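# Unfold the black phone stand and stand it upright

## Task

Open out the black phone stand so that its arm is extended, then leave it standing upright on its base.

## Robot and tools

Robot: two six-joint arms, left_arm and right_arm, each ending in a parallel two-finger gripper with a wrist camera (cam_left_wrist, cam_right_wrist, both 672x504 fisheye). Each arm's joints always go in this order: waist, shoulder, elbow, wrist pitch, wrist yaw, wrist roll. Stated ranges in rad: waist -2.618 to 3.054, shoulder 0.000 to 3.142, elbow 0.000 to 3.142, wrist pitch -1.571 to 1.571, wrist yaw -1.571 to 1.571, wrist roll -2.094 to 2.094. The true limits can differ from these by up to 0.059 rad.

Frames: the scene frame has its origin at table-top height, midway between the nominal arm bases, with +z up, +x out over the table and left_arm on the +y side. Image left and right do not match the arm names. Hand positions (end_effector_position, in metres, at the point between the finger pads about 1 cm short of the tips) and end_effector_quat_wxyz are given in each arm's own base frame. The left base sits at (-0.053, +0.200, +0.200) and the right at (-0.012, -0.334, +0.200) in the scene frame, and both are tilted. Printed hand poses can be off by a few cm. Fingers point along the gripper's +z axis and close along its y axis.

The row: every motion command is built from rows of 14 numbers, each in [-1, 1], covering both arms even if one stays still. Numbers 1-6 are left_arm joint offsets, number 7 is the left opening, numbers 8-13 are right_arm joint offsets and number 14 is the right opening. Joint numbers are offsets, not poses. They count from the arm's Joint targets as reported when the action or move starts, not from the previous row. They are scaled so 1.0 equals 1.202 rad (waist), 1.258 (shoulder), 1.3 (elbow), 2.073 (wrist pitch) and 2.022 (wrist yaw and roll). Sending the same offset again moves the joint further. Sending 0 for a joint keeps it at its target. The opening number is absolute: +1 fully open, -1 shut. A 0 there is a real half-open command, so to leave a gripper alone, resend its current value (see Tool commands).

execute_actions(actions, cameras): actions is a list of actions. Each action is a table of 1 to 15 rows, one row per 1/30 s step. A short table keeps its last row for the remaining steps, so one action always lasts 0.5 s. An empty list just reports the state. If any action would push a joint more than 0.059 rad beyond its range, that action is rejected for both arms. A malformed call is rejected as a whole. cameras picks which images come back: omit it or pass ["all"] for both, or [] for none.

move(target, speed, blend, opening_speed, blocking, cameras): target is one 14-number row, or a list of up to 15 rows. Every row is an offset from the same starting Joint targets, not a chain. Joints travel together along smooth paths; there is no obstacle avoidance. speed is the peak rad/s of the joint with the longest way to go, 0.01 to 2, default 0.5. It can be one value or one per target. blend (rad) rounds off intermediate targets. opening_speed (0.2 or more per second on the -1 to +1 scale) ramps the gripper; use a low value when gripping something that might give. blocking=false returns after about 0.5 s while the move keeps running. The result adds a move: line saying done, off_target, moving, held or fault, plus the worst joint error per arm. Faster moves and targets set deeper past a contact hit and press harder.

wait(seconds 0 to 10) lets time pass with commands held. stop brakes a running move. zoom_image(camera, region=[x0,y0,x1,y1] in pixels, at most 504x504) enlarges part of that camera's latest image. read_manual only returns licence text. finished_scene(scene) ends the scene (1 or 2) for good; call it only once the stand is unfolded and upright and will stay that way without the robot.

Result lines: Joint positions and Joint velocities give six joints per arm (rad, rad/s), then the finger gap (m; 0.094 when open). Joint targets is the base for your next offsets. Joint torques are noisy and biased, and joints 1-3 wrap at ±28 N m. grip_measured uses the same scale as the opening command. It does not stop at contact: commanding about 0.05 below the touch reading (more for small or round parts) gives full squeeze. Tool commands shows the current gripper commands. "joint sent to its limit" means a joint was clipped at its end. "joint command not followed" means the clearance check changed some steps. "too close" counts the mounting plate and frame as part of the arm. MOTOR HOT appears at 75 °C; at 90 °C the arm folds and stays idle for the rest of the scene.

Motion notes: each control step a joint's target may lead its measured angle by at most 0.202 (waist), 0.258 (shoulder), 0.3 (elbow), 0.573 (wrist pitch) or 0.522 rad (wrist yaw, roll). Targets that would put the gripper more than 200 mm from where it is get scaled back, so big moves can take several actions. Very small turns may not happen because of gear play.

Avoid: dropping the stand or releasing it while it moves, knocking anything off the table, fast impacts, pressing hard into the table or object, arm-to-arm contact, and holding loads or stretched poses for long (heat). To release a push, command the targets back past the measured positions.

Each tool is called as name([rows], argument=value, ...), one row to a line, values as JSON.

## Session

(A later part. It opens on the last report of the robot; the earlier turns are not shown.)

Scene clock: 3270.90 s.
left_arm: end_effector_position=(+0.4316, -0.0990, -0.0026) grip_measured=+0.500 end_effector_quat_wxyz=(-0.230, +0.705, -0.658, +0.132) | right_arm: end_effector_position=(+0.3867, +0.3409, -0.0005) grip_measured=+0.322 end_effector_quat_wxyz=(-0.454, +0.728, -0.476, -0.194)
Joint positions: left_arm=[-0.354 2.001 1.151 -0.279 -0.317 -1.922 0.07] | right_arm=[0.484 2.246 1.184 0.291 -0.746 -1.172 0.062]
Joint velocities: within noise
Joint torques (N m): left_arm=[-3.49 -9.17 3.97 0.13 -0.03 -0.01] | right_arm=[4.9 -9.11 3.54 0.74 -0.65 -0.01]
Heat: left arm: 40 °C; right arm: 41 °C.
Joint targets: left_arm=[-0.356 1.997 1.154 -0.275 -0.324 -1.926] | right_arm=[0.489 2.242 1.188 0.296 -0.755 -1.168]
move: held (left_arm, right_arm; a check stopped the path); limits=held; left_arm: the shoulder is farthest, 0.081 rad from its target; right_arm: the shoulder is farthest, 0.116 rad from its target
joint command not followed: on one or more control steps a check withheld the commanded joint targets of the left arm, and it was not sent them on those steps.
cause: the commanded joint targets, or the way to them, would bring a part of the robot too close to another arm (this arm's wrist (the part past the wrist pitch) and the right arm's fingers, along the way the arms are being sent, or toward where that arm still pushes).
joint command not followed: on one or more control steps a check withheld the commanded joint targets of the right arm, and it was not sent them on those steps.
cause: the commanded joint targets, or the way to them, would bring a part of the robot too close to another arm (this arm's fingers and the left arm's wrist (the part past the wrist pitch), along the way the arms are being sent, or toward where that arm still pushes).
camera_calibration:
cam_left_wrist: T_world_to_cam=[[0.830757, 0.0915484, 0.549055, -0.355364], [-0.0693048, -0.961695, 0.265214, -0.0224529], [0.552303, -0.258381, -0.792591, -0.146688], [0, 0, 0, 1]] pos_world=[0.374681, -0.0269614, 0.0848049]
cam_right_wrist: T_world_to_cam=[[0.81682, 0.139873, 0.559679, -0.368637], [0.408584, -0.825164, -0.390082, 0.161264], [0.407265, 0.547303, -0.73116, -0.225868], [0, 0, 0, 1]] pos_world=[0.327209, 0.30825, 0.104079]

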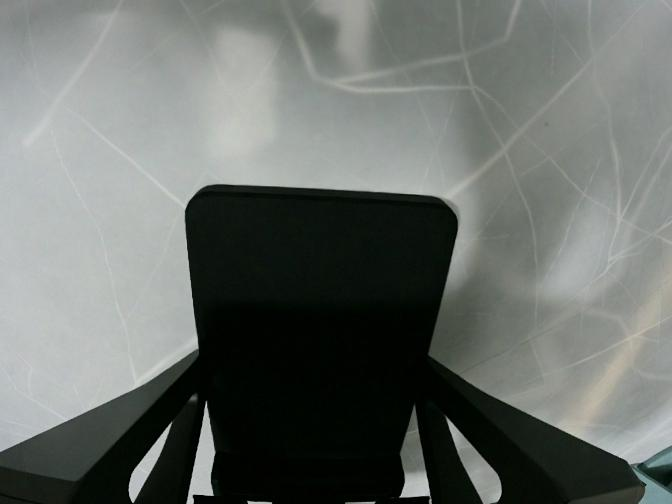

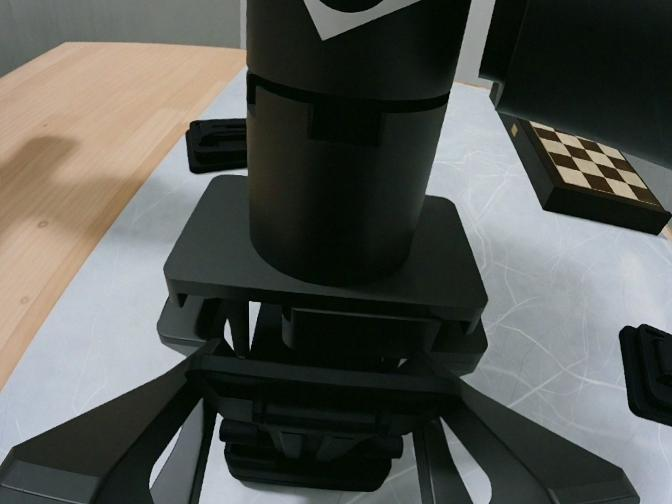

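move(target=[0,0,0,0,0,0,0.9, 0,0,0,0,0,0,0.2], opening_speed=0.6, cameras=[])

move(target=[-0.1281,-0.2997,0.0454,-0.2436,-0.0574,-0.0564,0.9, 0,0,0,0,0,0,0.2], speed=0.25)

Scene clock: 3300.10 s.
left_arm: end_effector_position=(+0.4323, -0.0986, -0.0023) grip_measured=+0.898 end_effector_quat_wxyz=(-0.231, +0.705, -0.657, +0.133) | right_arm: end_effector_position=(+0.3867, +0.3409, -0.0005) grip_measured=+0.322 end_effector_quat_wxyz=(-0.454, +0.726, -0.479, -0.196)
Joint positions: left_arm=[-0.352 2.001 1.151 -0.276 -0.317 -1.922 0.089] | right_arm=[0.484 2.246 1.184 0.291 -0.746 -1.165 0.062]
Joint velocities: within noise
Joint torques (N m): left_arm=[-3.52 -9.17 3.96 0.11 -0.02 -0.01] | right_arm=[4.9 -9.11 3.54 0.74 -0.66 -0.01]
Heat: left arm: 42 °C; right arm: 38 °C.
Joint targets: left_arm=[-0.356 1.997 1.154 -0.275 -0.324 -1.926] | right_arm=[0.489 2.242 1.188 0.296 -0.755 -1.168]
move: done
No camera images: "cameras" was empty.

Scene clock: 3302.80 s.
left_arm: end_effector_position=(+0.3585, -0.1094, +0.1085) grip_measured=+0.898 end_effector_quat_wxyz=(-0.247, +0.695, -0.668, +0.100) | right_arm: end_effector_position=(+0.3867, +0.3409, -0.0005) grip_measured=+0.322 end_effector_quat_wxyz=(-0.454, +0.726, -0.479, -0.196)
Joint positions: left_arm=[-0.493 1.651 1.194 -0.762 -0.418 -2.029 0.089] | right_arm=[0.484 2.246 1.184 0.291 -0.746 -1.165 0.062]
Joint velocities: within noise
Joint torques (N m): left_arm=[-4.21 -9.92 7.06 -0.11 -0.23 -0.09] | right_arm=[4.9 -9.11 3.54 0.75 -0.65 -0.02]
Heat: left arm: 42 °C; right arm: 38 °C.
Joint targets: left_arm=[-0.510 1.620 1.213 -0.780 -0.440 -2.040] | right_arm=[0.489 2.242 1.188 0.296 -0.755 -1.168]
move: done
camera_calibration:
cam_left_wrist: T_world_to_cam=[[0.844701, 0.0464097, 0.533222, -0.362926], [-0.0713278, -0.977587, 0.198079, -0.0606825], [0.530464, -0.205351, -0.822459, -0.00413366], [0, 0, 0, 1]] pos_world=[0.304428, -0.043328, 0.20214]
cam_right_wrist: T_world_to_cam=[[0.820975, 0.136016, 0.554526, -0.368932], [0.402799, -0.826306, -0.393665, 0.163888], [0.404663, 0.546552, -0.733164, -0.224607], [0, 0, 0, 1]] pos_world=[0.32776, 0.308362, 0.104425]

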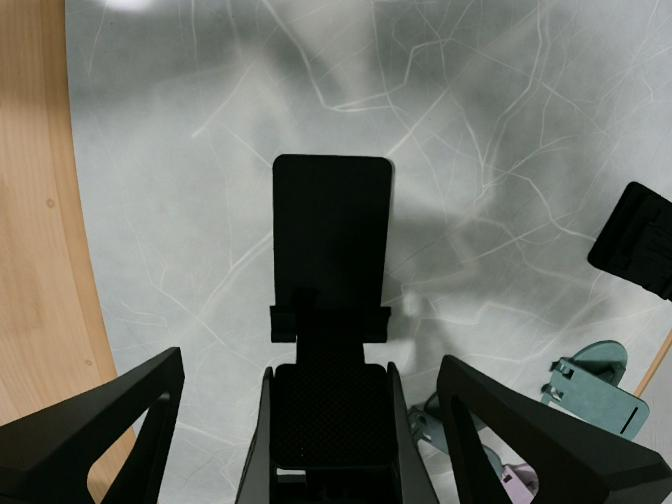

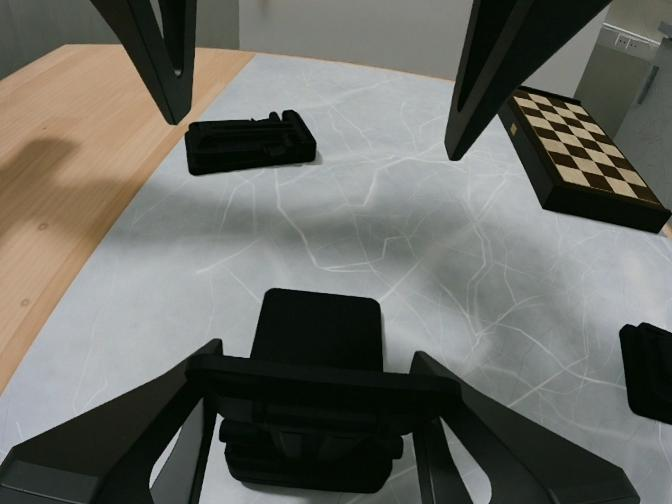

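zoom_image(camera="cam_right_wrist", region=[200, 270, 440, 500])

zoom_image(camera="cam_left_wrist", region=[240, 140, 430, 480])

Scaled by 2.100 from the camera's 672x504 image, which has a finer 960x720 frame.

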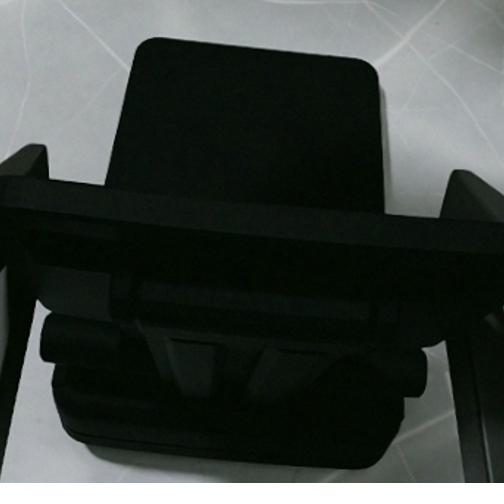

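Scaled by 1.482 from the camera's 672x504 image, which has a finer 960x720 frame.

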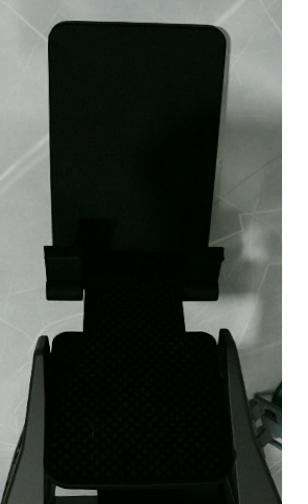

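move(target=[0,0,0,0,0,0,0.9, 0,0.012,0,0.006,0,0,0.2], speed=0.1, cameras=[])

move(target=[0,0,0,0,0,0,0.9, 0,0,0,0,0,0,0.85], opening_speed=0.4)

zoom_image(camera="cam_left_wrist", region=[240, 140, 430, 480])

Scene clock: 3320.30 s.
left_arm: end_effector_position=(+0.3585, -0.1094, +0.1085) grip_measured=+0.898 end_effector_quat_wxyz=(-0.247, +0.695, -0.668, +0.100) | right_arm: end_effector_position=(+0.3867, +0.3409, -0.0005) grip_measured=+0.322 end_effector_quat_wxyz=(-0.454, +0.726, -0.479, -0.196)
Joint positions: left_arm=[-0.493 1.651 1.194 -0.762 -0.418 -2.029 0.089] | right_arm=[0.484 2.246 1.184 0.291 -0.746 -1.165 0.062]
Joint velocities: within noise
Joint torques (N m): left_arm=[-4.22 -9.92 7.06 -0.11 -0.22 -0.09] | right_arm=[4.9 -8.05 3.54 0.87 -0.65 -0.01]
Heat: left arm: 42 °C; right arm: 37 °C.
Joint targets: left_arm=[-0.510 1.620 1.213 -0.780 -0.440 -2.040] | right_arm=[0.489 2.257 1.188 0.308 -0.755 -1.168]
move: done
No camera images: "cameras" was empty.

Scene clock: 3322.13 s.
left_arm: end_effector_position=(+0.3585, -0.1094, +0.1085) grip_measured=+0.898 end_effector_quat_wxyz=(-0.247, +0.695, -0.668, +0.100) | right_arm: end_effector_position=(+0.3867, +0.3409, -0.0005) grip_measured=+0.848 end_effector_quat_wxyz=(-0.454, +0.726, -0.479, -0.196)
Joint positions: left_arm=[-0.493 1.651 1.194 -0.762 -0.418 -2.029 0.089] | right_arm=[0.484 2.246 1.184 0.291 -0.746 -1.165 0.087]
Joint velocities: within noise
Joint torques (N m): left_arm=[-4.22 -9.92 7.08 -0.11 -0.22 -0.09] | right_arm=[4.9 -8.05 3.55 0.87 -0.66 -0.01]
Heat: left arm: 42 °C; right arm: 37 °C.
Joint targets: left_arm=[-0.510 1.620 1.213 -0.780 -0.440 -2.040] | right_arm=[0.489 2.257 1.188 0.308 -0.755 -1.168]
move: done
camera_calibration:
cam_left_wrist: T_world_to_cam=[[0.844701, 0.0464097, 0.533222, -0.362926], [-0.0713278, -0.977587, 0.198079, -0.0606825], [0.530464, -0.205351, -0.822459, -0.00413366], [0, 0, 0, 1]] pos_world=[0.304428, -0.043328, 0.20214]
cam_right_wrist: T_world_to_cam=[[0.820975, 0.136016, 0.554526, -0.368932], [0.402799, -0.826306, -0.393665, 0.163888], [0.404663, 0.546552, -0.733164, -0.224607], [0, 0, 0, 1]] pos_world=[0.32776, 0.308362, 0.104425]

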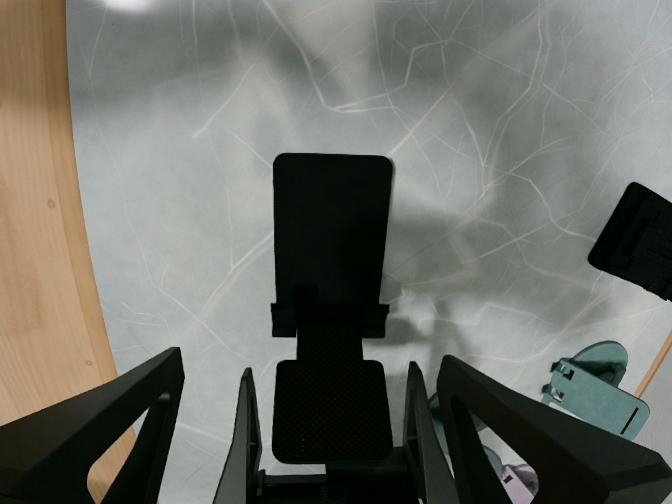

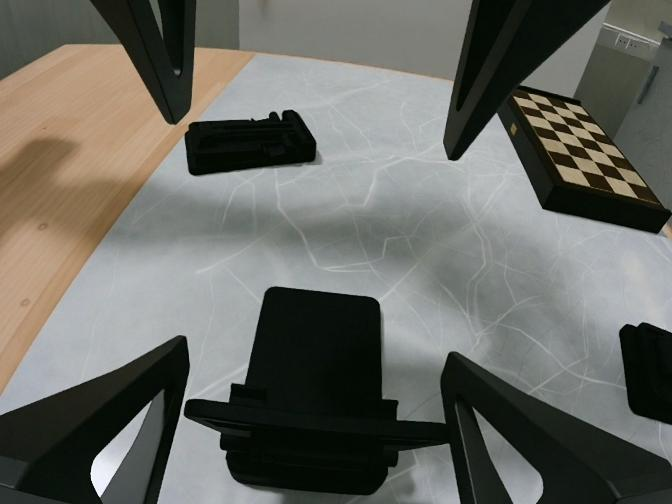

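Scaled by 1.482 from the camera's 672x504 image, which has a finer 960x720 frame.

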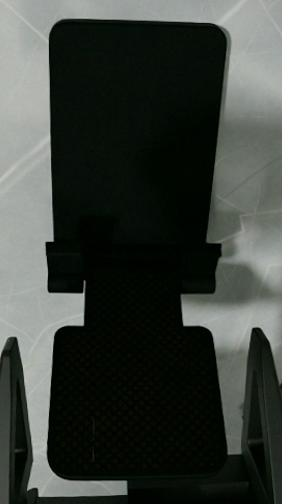

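move(target=[0.3577,-0.1471,-0.01,-0.0772,0.2943,0.9248,0.9, 0,0,0,0,0,0,0.85], speed=0.8, cameras=[])

move(target=[0.3577,-0.1471,-0.01,-0.0772,0.2943,0.9248,0.9, 0,0,0,0,0,0,0.85], speed=0.8)

move([
  [0,0,0,0,0,0,0.9, -0.0541,-0.2838,-0.0869,-0.1775,0.0668,-0.0406,0.85],
  [0,0,0,0,0,0,0.9, 0.173,-0.1804,0.3092,-0.5104,0.3586,0.093,0.85],
  [0,0,0,0,0,0,0.9, 0.416,0.1216,0.7169,-0.7178,0.6454,0.2315,0.85],
], speed=0.5, blend=[0.1,0.1,0])

Scene clock: 3366.17 s.
left_arm: end_effector_position=(+0.3298, -0.0485, +0.1406) grip_measured=+0.898 end_effector_quat_wxyz=(+0.168, -0.040, +0.981, -0.089) | right_arm: end_effector_position=(+0.3867, +0.3409, -0.0005) grip_measured=+0.848 end_effector_quat_wxyz=(-0.454, +0.726, -0.479, -0.196)
Joint positions: left_arm=[-0.077 1.472 1.194 -0.934 0.134 -0.184 0.089] | right_arm=[0.484 2.246 1.184 0.291 -0.746 -1.165 0.087]
Joint velocities: within noise
Joint torques (N m): left_arm=[-1.37 -10.47 6.05 -0.2 0.45 0.11] | right_arm=[4.89 -8.03 3.55 0.87 -0.66 -0.01]
Heat: left arm: 42 °C; right arm: 37 °C.
Joint targets: left_arm=[-0.080 1.435 1.200 -0.940 0.155 -0.170] | right_arm=[0.489 2.257 1.188 0.308 -0.755 -1.168]
move: off_target (left_arm); left_arm: the shoulder is farthest, 0.037 rad from its target
No camera images: "cameras" was empty.

Scene clock: 3369.40 s.
left_arm: end_effector_position=(+0.2958, -0.0148, +0.2196) grip_measured=+0.898 end_effector_quat_wxyz=(+0.386, +0.623, +0.680, -0.025) | right_arm: end_effector_position=(+0.3867, +0.3409, -0.0005) grip_measured=+0.848 end_effector_quat_wxyz=(-0.454, +0.726, -0.479, -0.196)
Joint positions: left_arm=[0.351 1.285 1.194 -1.091 0.712 1.687 0.089] | right_arm=[0.484 2.246 1.184 0.291 -0.746 -1.165 0.087]
Joint velocities: within noise
Joint torques (N m): left_arm=[-0.03 -9.77 5.39 -0.26 0.8 0.07] | right_arm=[4.9 -8.03 3.54 0.86 -0.65 -0.01]
Heat: left arm: 42 °C; right arm: 37 °C.
Joint targets: left_arm=[0.350 1.250 1.187 -1.100 0.750 1.700] | right_arm=[0.489 2.257 1.188 0.308 -0.755 -1.168]
move: off_target (left_arm); left_arm: the wrist yaw is farthest, 0.038 rad from its target
camera_calibration:
cam_left_wrist: T_world_to_cam=[[-0.893571, -0.254766, -0.369628, 0.334364], [-0.172146, 0.954885, -0.241993, 0.160373], [0.414604, -0.152608, -0.897114, 0.191443], [0, 0, 0, 1]] pos_world=[0.247013, -0.0387375, 0.334146]
cam_right_wrist: T_world_to_cam=[[0.820975, 0.136016, 0.554526, -0.368932], [0.402799, -0.826306, -0.393665, 0.163888], [0.404663, 0.546552, -0.733164, -0.224607], [0, 0, 0, 1]] pos_world=[0.32776, 0.308362, 0.104425]

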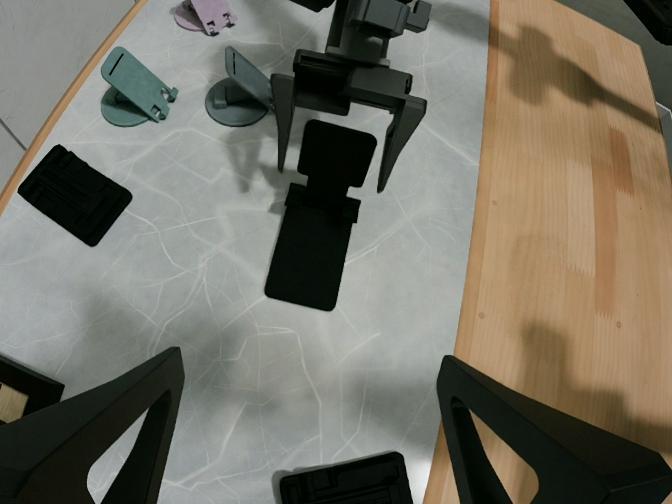

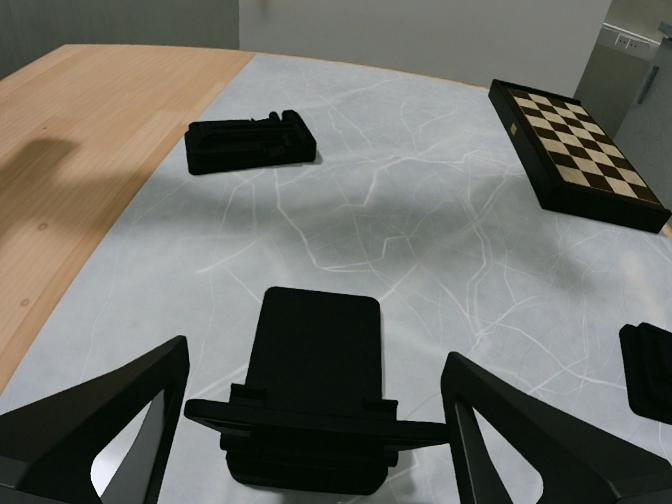

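Scene clock: 3373.47 s.
left_arm: end_effector_position=(+0.2958, -0.0150, +0.2198) grip_measured=+0.898 end_effector_quat_wxyz=(+0.387, +0.623, +0.679, -0.025) | right_arm: end_effector_position=(+0.3538, +0.3527, +0.0668) grip_measured=+0.848 end_effector_quat_wxyz=(-0.093, +0.704, -0.654, +0.260)
Joint positions: left_arm=[0.351 1.285 1.194 -1.091 0.714 1.689 0.089] | right_arm=[0.968 2.386 2.098 -1.16 0.547 -0.711 0.087]
Joint velocities: within noise
Joint torques (N m): left_arm=[-0.05 -9.76 5.39 -0.26 0.81 0.07] | right_arm=[8.03 -8.12 7.61 -0.02 0.06 0.07]
Heat: left arm: 42 °C; right arm: 37 °C.
Joint targets: left_arm=[0.350 1.250 1.187 -1.100 0.750 1.700] | right_arm=[0.989 2.410 2.120 -1.180 0.550 -0.700]
move: off_target (left_arm); left_arm: the wrist yaw is farthest, 0.036 rad from its target
camera_calibration:
cam_left_wrist: T_world_to_cam=[[-0.893519, -0.253499, -0.370624, 0.334599], [-0.170255, 0.955029, -0.242761, 0.160234], [0.415497, -0.153811, -0.896496, 0.191138], [0, 0, 0, 1]] pos_world=[0.246834, -0.0388084, 0.334263]
cam_right_wrist: T_world_to_cam=[[0.845831, 0.219603, 0.486153, -0.414625], [-0.154, -0.772014, 0.616667, 0.323695], [0.510739, -0.596464, -0.619174, 0.189549], [0, 0, 0, 1]] pos_world=[0.303742, 0.454009, 0.119323]

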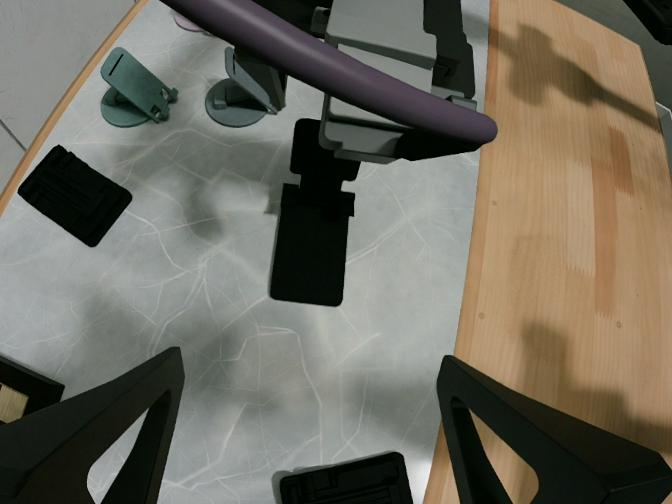

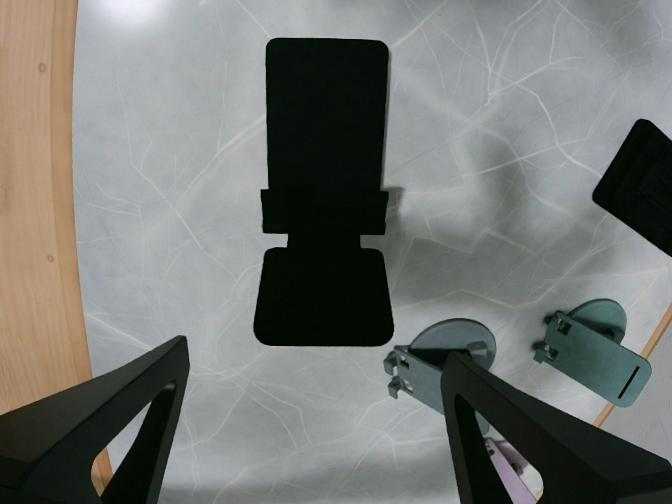

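move(target=[0,0,0,0,0,0,0.9, -0.1198,-0.2067,-0.3669,0.2267,-0.1014,-0.1409,0.85], speed=0.3)

Scene clock: 3419.37 s.
left_arm: end_effector_position=(+0.2958, -0.0150, +0.2198) grip_measured=+0.898 end_effector_quat_wxyz=(+0.387, +0.623, +0.679, -0.025) | right_arm: end_effector_position=(+0.3681, +0.3230, +0.0381) grip_measured=+0.848 end_effector_quat_wxyz=(-0.141, +0.751, -0.617, +0.189)
Joint positions: left_arm=[0.351 1.285 1.194 -1.091 0.714 1.689 0.089] | right_arm=[0.849 2.182 1.655 -0.732 0.366 -0.975 0.087]
Joint velocities: within noise
Joint torques (N m): left_arm=[-0.06 -9.76 5.38 -0.26 0.81 0.07] | right_arm=[5.34 -11.52 4.48 0.53 -0.3 -0.08]
Heat: left arm: 41 °C; right arm: 39 °C.
Joint targets: left_arm=[0.350 1.250 1.187 -1.100 0.750 1.700] | right_arm=[0.845 2.150 1.643 -0.710 0.345 -0.985]
move: off_target (left_arm); left_arm: the wrist yaw is farthest, 0.036 rad from its target
camera_calibration:
cam_left_wrist: T_world_to_cam=[[-0.893519, -0.253499, -0.370624, 0.334599], [-0.170255, 0.955029, -0.242761, 0.160234], [0.415497, -0.153811, -0.896496, 0.191138], [0, 0, 0, 1]] pos_world=[0.246834, -0.0388084, 0.334263]
cam_right_wrist: T_world_to_cam=[[0.834083, 0.283029, 0.473498, -0.421927], [0.000337492, -0.858609, 0.512631, 0.295824], [0.551639, -0.427417, -0.716247, 0.0807942], [0, 0, 0, 1]] pos_world=[0.307253, 0.407948, 0.106001]

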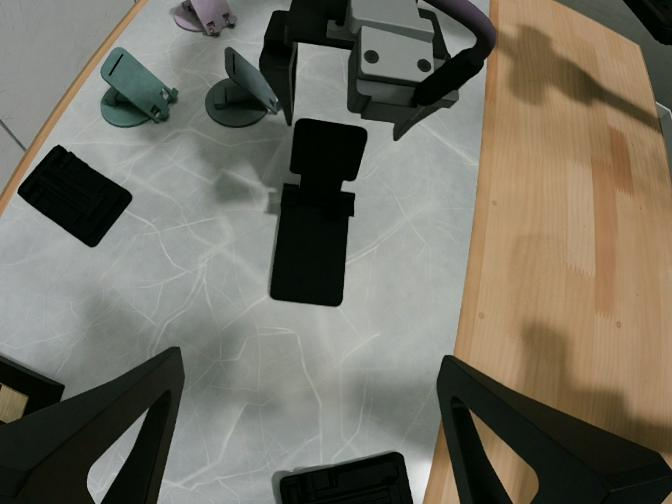

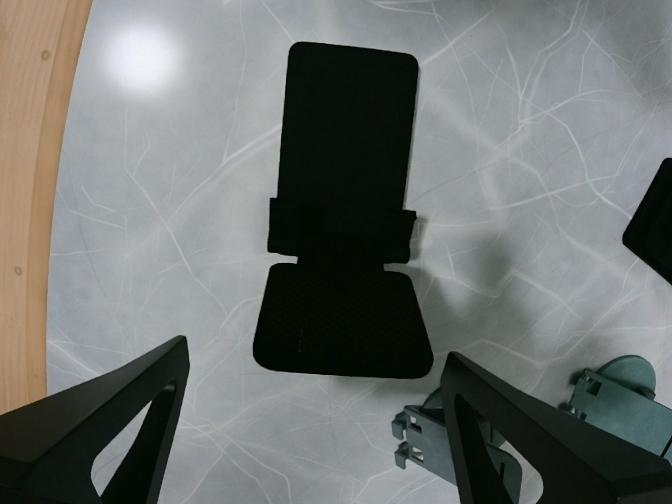

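move(target=[0,0,0,0,0,0,0.9, -0.0374,0.1304,0.0585,0.0376,-0.0074,-0.0223,0.85], speed=0.12)

Scene clock: 3436.63 s.
left_arm: end_effector_position=(+0.2958, -0.0150, +0.2198) grip_measured=+0.898 end_effector_quat_wxyz=(+0.387, +0.623, +0.679, -0.025) | right_arm: end_effector_position=(+0.3938, +0.3232, +0.0048) grip_measured=+0.848 end_effector_quat_wxyz=(-0.139, +0.752, -0.617, +0.188)
Joint positions: left_arm=[0.351 1.285 1.194 -1.091 0.714 1.689 0.089] | right_arm=[0.806 2.289 1.696 -0.654 0.35 -1.019 0.087]
Joint velocities: within noise
Joint torques (N m): left_arm=[-0.05 -9.76 5.39 -0.25 0.81 0.07] | right_arm=[5.44 -7.87 7.17 0.49 -0.31 -0.09]
Heat: left arm: 41 °C; right arm: 42 °C.
Joint targets: left_arm=[0.350 1.250 1.187 -1.100 0.750 1.700] | right_arm=[0.800 2.314 1.720 -0.632 0.330 -1.030]
move: off_target (left_arm); left_arm: the wrist yaw is farthest, 0.036 rad from its target
camera_calibration:
cam_left_wrist: T_world_to_cam=[[-0.893519, -0.253499, -0.370624, 0.334599], [-0.170255, 0.955029, -0.242761, 0.160234], [0.415497, -0.153811, -0.896496, 0.191138], [0, 0, 0, 1]] pos_world=[0.246834, -0.0388084, 0.334263]
cam_right_wrist: T_world_to_cam=[[0.835286, 0.284864, 0.470266, -0.428655], [0.00330123, -0.857898, 0.513809, 0.311636], [0.549806, -0.427625, -0.71753, 0.0437018], [0, 0, 0, 1]] pos_world=[0.332993, 0.408148, 0.072818]

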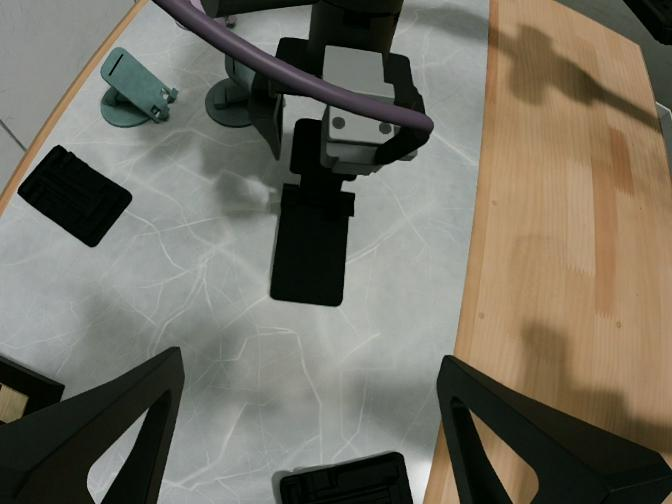

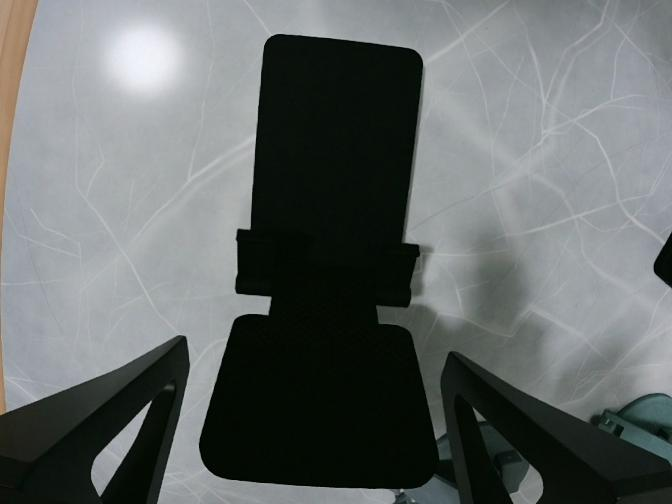

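move(target=[0,0,0,0,0,0,0.9, 0,0,0,0,0,0,0.2], opening_speed=0.4, cameras=["cam_right_wrist"])

Scene clock: 3443.73 s.
left_arm: end_effector_position=(+0.2958, -0.0150, +0.2198) grip_measured=+0.898 end_effector_quat_wxyz=(+0.387, +0.623, +0.679, -0.025) | right_arm: end_effector_position=(+0.3946, +0.3240, +0.0056) grip_measured=+0.326 end_effector_quat_wxyz=(-0.141, +0.751, -0.616, +0.188)
Joint positions: left_arm=[0.351 1.285 1.194 -1.091 0.714 1.689 0.089] | right_arm=[0.806 2.289 1.698 -0.651 0.35 -1.021 0.062]
Joint velocities: within noise
Joint torques (N m): left_arm=[-0.05 -9.76 5.39 -0.26 0.81 0.07] | right_arm=[5.44 -7.88 7.17 0.49 -0.31 -0.08]
Heat: left arm: 41 °C; right arm: 41 °C.
Joint targets: left_arm=[0.350 1.250 1.187 -1.100 0.750 1.700] | right_arm=[0.800 2.314 1.720 -0.632 0.330 -1.030]
move: off_target (left_arm); left_arm: the wrist yaw is farthest, 0.036 rad from its target
camera_calibration:
cam_right_wrist: T_world_to_cam=[[0.833408, 0.284767, 0.473645, -0.429154], [0.00285549, -0.859237, 0.511569, 0.312614], [0.552651, -0.424993, -0.716908, 0.0421495], [0, 0, 0, 1]] pos_world=[0.333474, 0.408731, 0.0735605]
Images, in order (width x height): cam_right_wrist 672x504.

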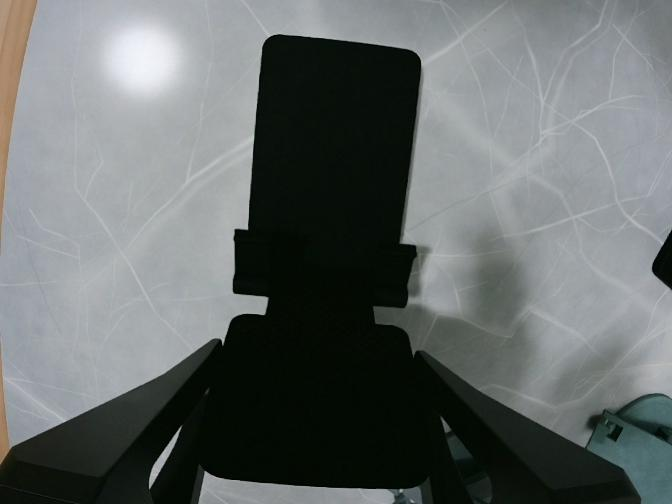

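move([
  [0,0,0,0,0,0,0.9, 0,-0.1192,0,0,0,0,0.2],
  [0,0,0,0,0,0,0.9, -0.3536,-0.2536,-0.4931,0.4206,-0.6924,-0.0989,0.2],
], speed=[0.2, 0.4], blend=[0.05, 0])

Scene clock: 3475.80 s.
left_arm: end_effector_position=(+0.2958, -0.0150, +0.2198) grip_measured=+0.898 end_effector_quat_wxyz=(+0.387, +0.623, +0.679, -0.025) | right_arm: end_effector_position=(+0.3629, +0.3078, +0.0831) grip_measured=+0.325 end_effector_quat_wxyz=(-0.507, +0.710, -0.413, -0.261)
Joint positions: left_arm=[0.351 1.285 1.194 -1.091 0.714 1.689 0.089] | right_arm=[0.376 2.028 1.084 0.214 -1.021 -1.22 0.062]
Joint velocities: within noise
Joint torques (N m): left_arm=[-0.05 -9.76 5.39 -0.26 0.81 0.07] | right_arm=[3.64 -11 3.03 0.92 -1.17 -0.06]
Heat: left arm: 41 °C; right arm: 41 °C.
Joint targets: left_arm=[0.350 1.250 1.187 -1.100 0.750 1.700] | right_arm=[0.375 1.995 1.078 0.240 -1.070 -1.230]
move: off_target (left_arm, right_arm); left_arm: the wrist yaw is farthest, 0.036 rad from its target; right_arm: the wrist yaw is farthest, 0.049 rad from its target
camera_calibration:
cam_left_wrist: T_world_to_cam=[[-0.893519, -0.253499, -0.370624, 0.334599], [-0.170255, 0.955029, -0.242761, 0.160234], [0.415497, -0.153811, -0.896496, 0.191138], [0, 0, 0, 1]] pos_world=[0.246834, -0.0388084, 0.334263]
cam_right_wrist: T_world_to_cam=[[0.800287, 0.127714, 0.585858, -0.383781], [0.496399, -0.689177, -0.527848, 0.114016], [0.336347, 0.713249, -0.614937, -0.171972], [0, 0, 0, 1]] pos_world=[0.30838, 0.25025, 0.179272]

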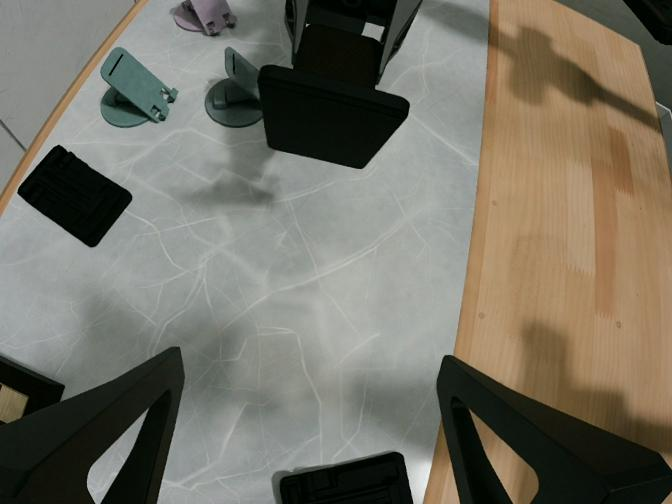

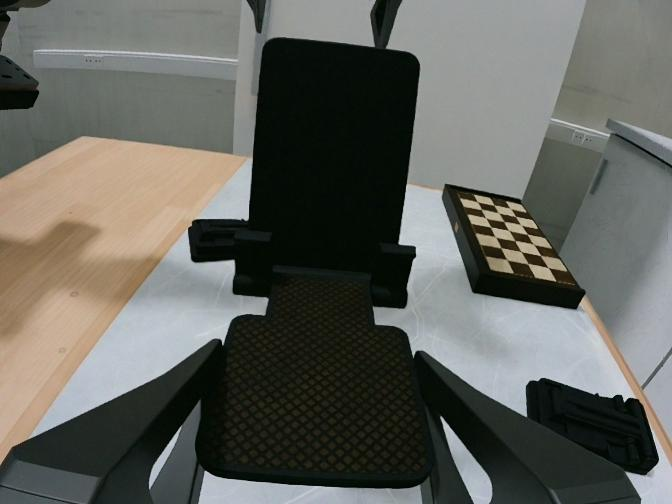

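move(target=[-0.1023,0.3895,-0.0515,0.1302,0.2695,0.1014,0.9, 0,0,0,0,0,0,0.2], speed=0.4)

Scene clock: 3559.93 s.
left_arm: end_effector_position=(+0.3431, -0.0900, +0.1666) grip_measured=+0.898 end_effector_quat_wxyz=(+0.539, +0.620, +0.518, -0.237) | right_arm: end_effector_position=(+0.3629, +0.3078, +0.0831) grip_measured=+0.325 end_effector_quat_wxyz=(-0.507, +0.710, -0.413, -0.261)
Joint positions: left_arm=[0.239 1.722 1.122 -0.839 1.257 1.893 0.089] | right_arm=[0.376 2.028 1.084 0.214 -1.021 -1.22 0.062]
Joint velocities: within noise
Joint torques (N m): left_arm=[-1.7 -7.13 3.67 -0.3 0.95 0.08] | right_arm=[3.64 -11 3.03 0.91 -1.15 -0.07]
Heat: left arm: 41 °C; right arm: 38 °C.
Joint targets: left_arm=[0.227 1.740 1.120 -0.830 1.295 1.905] | right_arm=[0.375 1.995 1.078 0.240 -1.070 -1.230]
move: off_target (left_arm, right_arm); left_arm: the wrist yaw is farthest, 0.038 rad from its target; right_arm: the wrist yaw is farthest, 0.049 rad from its target
camera_calibration:
cam_left_wrist: T_world_to_cam=[[-0.933653, -0.0979114, -0.344537, 0.361581], [0.172404, 0.720304, -0.671892, 0.159766], [0.313957, -0.686714, -0.655633, 0.0590215], [0, 0, 0, 1]] pos_world=[0.291517, -0.039146, 0.27062]
cam_right_wrist: T_world_to_cam=[[0.800287, 0.127714, 0.585858, -0.383781], [0.496399, -0.689177, -0.527848, 0.114016], [0.336347, 0.713249, -0.614937, -0.171972], [0, 0, 0, 1]] pos_world=[0.30838, 0.25025, 0.179272]

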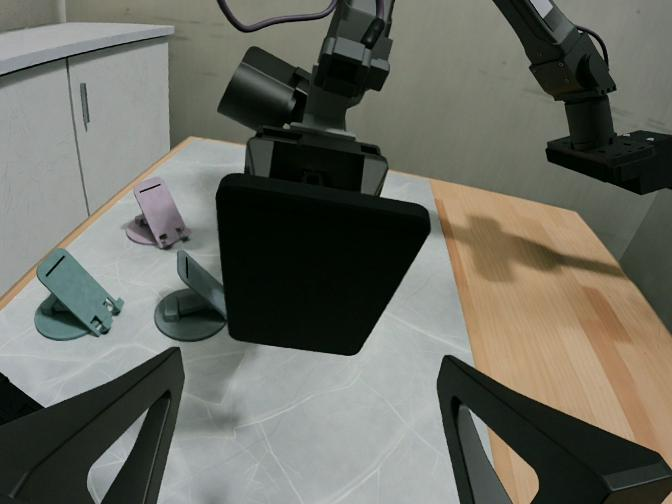

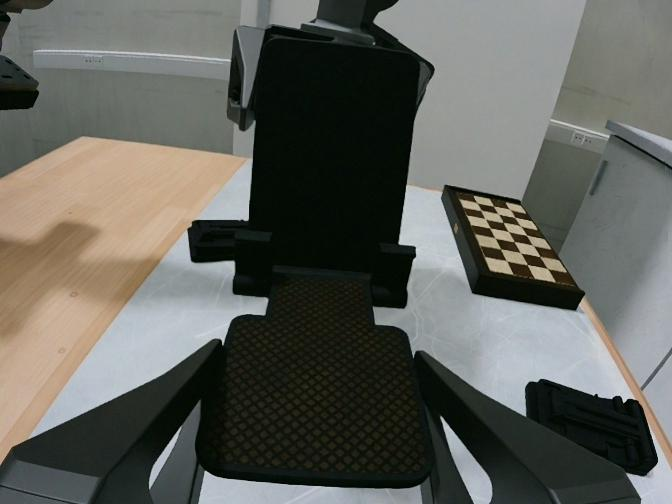

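move(target=[-0.1514,0.0262,-0.1185,0.315,-0.0321,-0.2028,0.9, 0,0,0,0,0,0,0.2], speed=0.2)

zoom_image(camera="cam_left_wrist", region=[120, 100, 520, 500])

zoom_image(camera="cam_right_wrist", region=[180, 20, 480, 500])

Scene clock: 3599.77 s.
left_arm: end_effector_position=(+0.3659, -0.1458, +0.1429) grip_measured=+0.898 end_effector_quat_wxyz=(+0.561, +0.644, +0.471, -0.221) | right_arm: end_effector_position=(+0.3630, +0.3079, +0.0833) grip_measured=+0.325 end_effector_quat_wxyz=(-0.508, +0.710, -0.412, -0.260)
Joint positions: left_arm=[0.059 1.748 0.971 -0.192 1.232 1.505 0.089] | right_arm=[0.376 2.028 1.084 0.216 -1.021 -1.221 0.062]
Joint velocities: within noise
Joint torques (N m): left_arm=[-2.66 -6.57 3.23 0.29 0.59 -0.08] | right_arm=[3.63 -11 3.04 0.91 -1.15 -0.07]
Heat: left arm: 42 °C; right arm: 39 °C.
Joint targets: left_arm=[0.045 1.773 0.966 -0.177 1.230 1.495] | right_arm=[0.375 1.995 1.078 0.240 -1.070 -1.230]
move: off_target (right_arm); right_arm: the wrist yaw is farthest, 0.049 rad from its target
camera_calibration:
cam_left_wrist: T_world_to_cam=[[-0.896614, -0.049844, -0.439999, 0.376346], [0.281192, 0.703504, -0.652697, 0.135107], [0.342074, -0.708941, -0.616756, -0.021036], [0, 0, 0, 1]] pos_world=[0.306642, -0.0912027, 0.240801]
cam_right_wrist: T_world_to_cam=[[0.798538, 0.127854, 0.588209, -0.383627], [0.498276, -0.688654, -0.52676, 0.113146], [0.337724, 0.713729, -0.613623, -0.172711], [0, 0, 0, 1]] pos_world=[0.308292, 0.250236, 0.179275]

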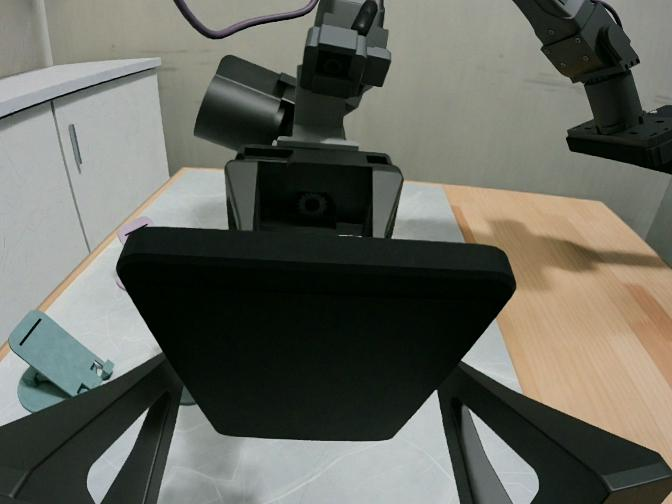

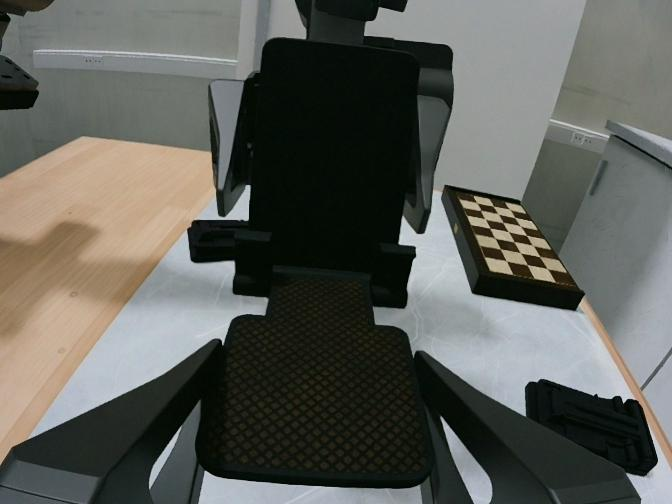

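Scaled by 1.260 from the camera's 672x504 image, which has a finer 960x720 frame.

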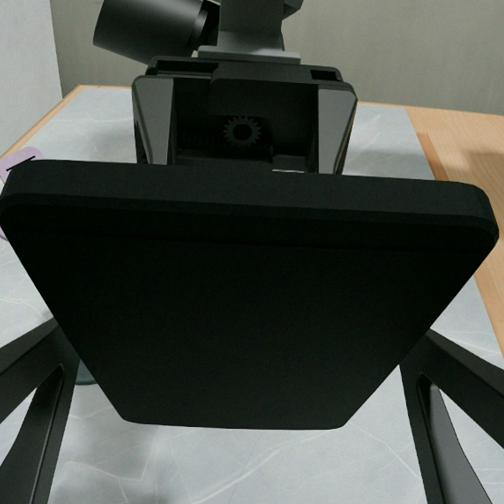

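Scaled by 1.050 from the camera's 672x504 image, which has a finer 960x720 frame.

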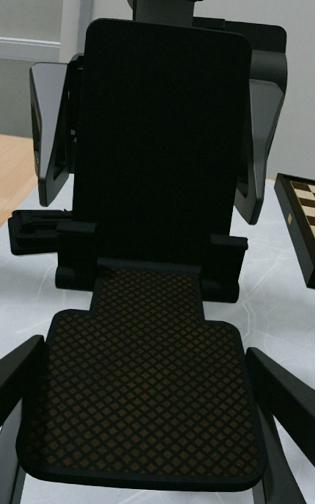

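move(target=[-0.0083,0.0238,0.0138,0.0058,0,0,0.9, 0,0,0,0,0,0,0.2], speed=0.1, cameras=["cam_right_wrist"])

move(target=[0,0,0,0,0,0,0.38, 0,0,0,0,0,0,0.2], opening_speed=0.4)

zoom_image(camera="cam_right_wrist", region=[180, 20, 480, 500])

Scene clock: 3615.80 s.
left_arm: end_effector_position=(+0.3666, -0.1489, +0.1332) grip_measured=+0.898 end_effector_quat_wxyz=(+0.555, +0.644, +0.473, -0.229) | right_arm: end_effector_position=(+0.3630, +0.3079, +0.0833) grip_measured=+0.325 end_effector_quat_wxyz=(-0.508, +0.710, -0.412, -0.260)
Joint positions: left_arm=[0.05 1.779 0.971 -0.179 1.231 1.505 0.089] | right_arm=[0.376 2.028 1.084 0.216 -1.021 -1.221 0.062]
Joint velocities: within noise
Joint torques (N m): left_arm=[-2.8 -6.64 4.7 0.27 0.6 -0.09] | right_arm=[3.63 -11 3.04 0.91 -1.15 -0.07]
Heat: left arm: 42 °C; right arm: 39 °C.
Joint targets: left_arm=[0.035 1.803 0.984 -0.165 1.230 1.495] | right_arm=[0.375 1.995 1.078 0.240 -1.070 -1.230]
move: off_target (right_arm); right_arm: the wrist yaw is farthest, 0.049 rad from its target
camera_calibration:
cam_right_wrist: T_world_to_cam=[[0.798538, 0.127854, 0.588209, -0.383627], [0.498276, -0.688654, -0.52676, 0.113146], [0.337724, 0.713729, -0.613623, -0.172711], [0, 0, 0, 1]] pos_world=[0.308292, 0.250236, 0.179275]
Images, in order (width x height): cam_right_wrist 672x504.

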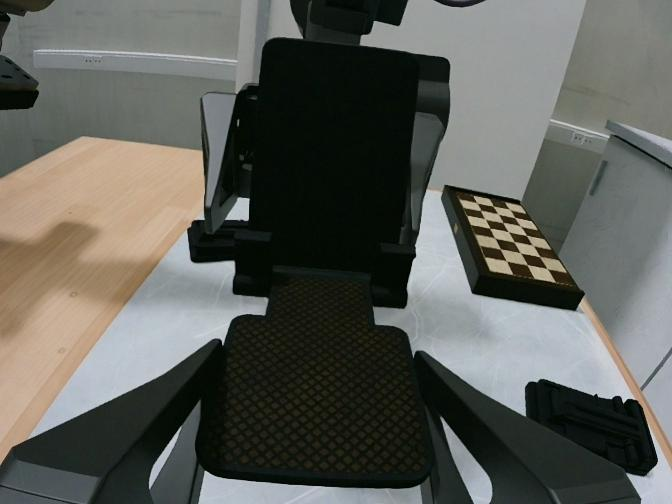

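Scene clock: 3617.30 s.
left_arm: end_effector_position=(+0.3685, -0.1487, +0.1343) grip_measured=+0.511 end_effector_quat_wxyz=(+0.559, +0.646, +0.469, -0.223) | right_arm: end_effector_position=(+0.3610, +0.3077, +0.0825) grip_measured=+0.325 end_effector_quat_wxyz=(-0.508, +0.711, -0.409, -0.262)
Joint positions: left_arm=[0.05 1.779 0.971 -0.162 1.229 1.505 0.071] | right_arm=[0.376 2.028 1.079 0.216 -1.027 -1.229 0.062]
Joint velocities: within noise
Joint torques (N m): left_arm=[-2.8 -6.65 4.72 0.13 0.61 -0.08] | right_arm=[3.63 -10.97 3.4 0.9 -1.08 -0.06]
Heat: left arm: 41 °C; right arm: 39 °C.
Joint targets: left_arm=[0.035 1.803 0.984 -0.165 1.230 1.495] | right_arm=[0.375 1.995 1.078 0.240 -1.070 -1.230]
move: off_target (right_arm); right_arm: the wrist yaw is farthest, 0.043 rad from its target
camera_calibration:
cam_left_wrist: T_world_to_cam=[[-0.897691, -0.0420725, -0.438613, 0.376122], [0.285354, 0.702981, -0.651453, 0.129014], [0.335745, -0.709963, -0.619054, -0.026917], [0, 0, 0, 1]] pos_world=[0.309864, -0.0939803, 0.232356]
cam_right_wrist: T_world_to_cam=[[0.796773, 0.132581, 0.589555, -0.382435], [0.503976, -0.6841, -0.527271, 0.110178], [0.333409, 0.717237, -0.61189, -0.172059], [0, 0, 0, 1]] pos_world=[0.306553, 0.249484, 0.178279]

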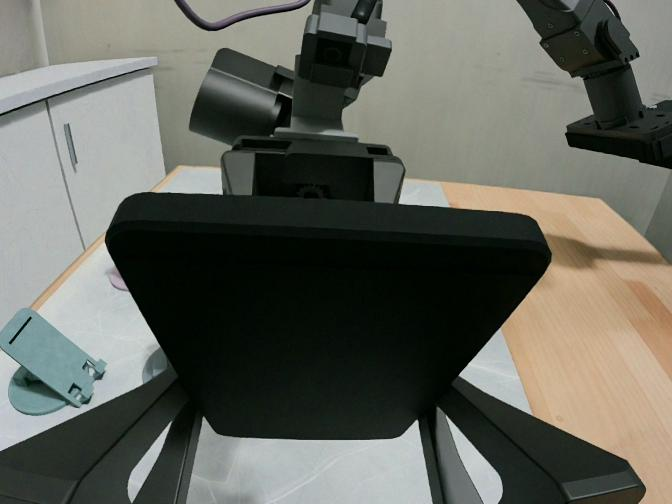

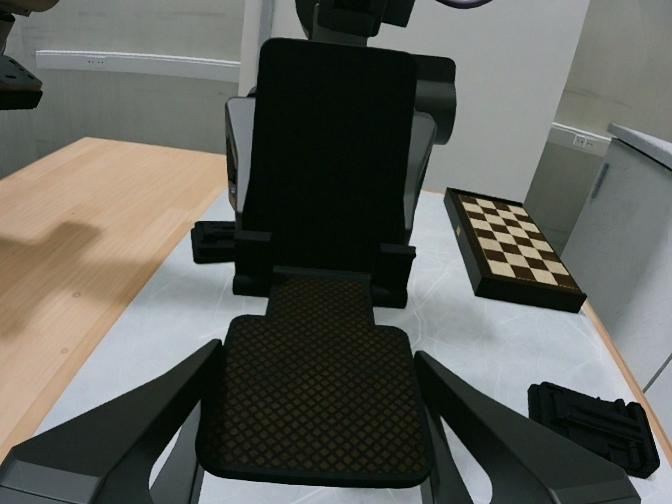

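Scaled by 1.050 from the camera's 672x504 image, which has a finer 960x720 frame.

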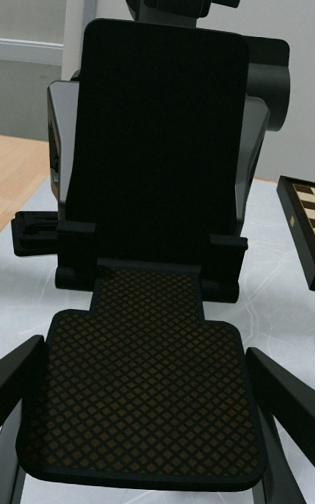

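move(target=[0,0,0,0,0,0,0.36, -0.0616,-0.0183,-0.0023,-0.054,-0.0262,-0.0524,0.18], speed=0.08)

zoom_image(camera="cam_right_wrist", region=[180, 200, 480, 500])

Scene clock: 3631.00 s.
left_arm: end_effector_position=(+0.3679, -0.1571, +0.1346) grip_measured=+0.511 end_effector_quat_wxyz=(+0.559, +0.656, +0.458, -0.220) | right_arm: end_effector_position=(+0.3586, +0.2941, +0.0873) grip_measured=+0.325 end_effector_quat_wxyz=(-0.514, +0.716, -0.389, -0.266)
Joint positions: left_arm=[0.025 1.779 0.971 -0.141 1.22 1.505 0.071] | right_arm=[0.338 2.015 1.079 0.153 -1.085 -1.317 0.062]
Joint velocities: within noise
Joint torques (N m): left_arm=[-0.75 -6.65 4.77 -0.02 0.72 -0.08] | right_arm=[0.8 -11.71 3.08 0.36 -1.04 -0.18]
Heat: left arm: 40 °C; right arm: 39 °C.
Joint targets: left_arm=[0.035 1.803 0.984 -0.165 1.230 1.495] | right_arm=[0.301 1.972 1.075 0.128 -1.123 -1.336]
move: off_target (right_arm); right_arm: the shoulder is farthest, 0.043 rad from its target
camera_calibration:
cam_left_wrist: T_world_to_cam=[[-0.888807, -0.0211337, -0.457794, 0.377998], [0.312556, 0.702604, -0.639262, 0.123578], [0.335158, -0.711267, -0.617874, -0.0325893], [0, 0, 0, 1]] pos_world=[0.308265, -0.102018, 0.231908]
cam_right_wrist: T_world_to_cam=[[0.778702, 0.148385, 0.609594, -0.38152], [0.538218, -0.657293, -0.527529, 0.0845224], [0.322405, 0.738882, -0.591699, -0.162788], [0, 0, 0, 1]] pos_world=[0.304083, 0.232449, 0.180839]

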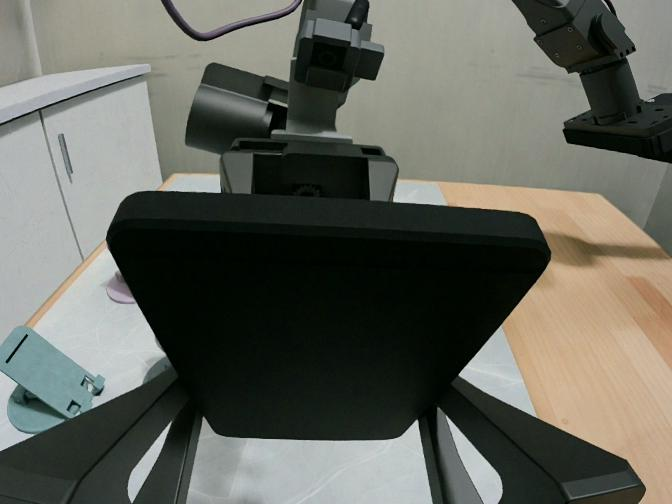

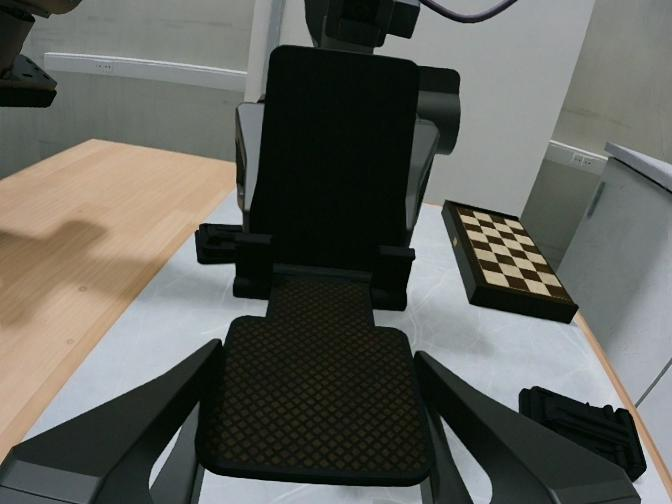

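Scaled by 1.680 from the camera's 672x504 image, which has a finer 960x720 frame.

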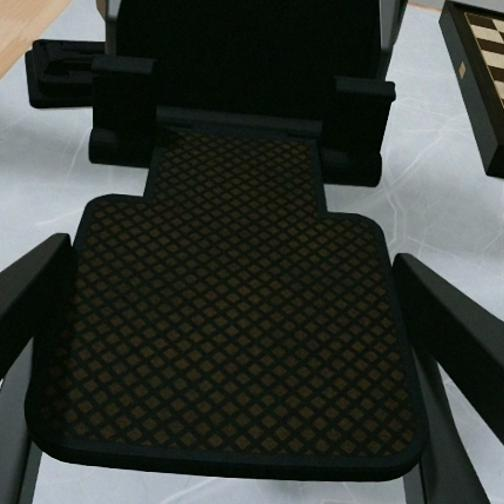

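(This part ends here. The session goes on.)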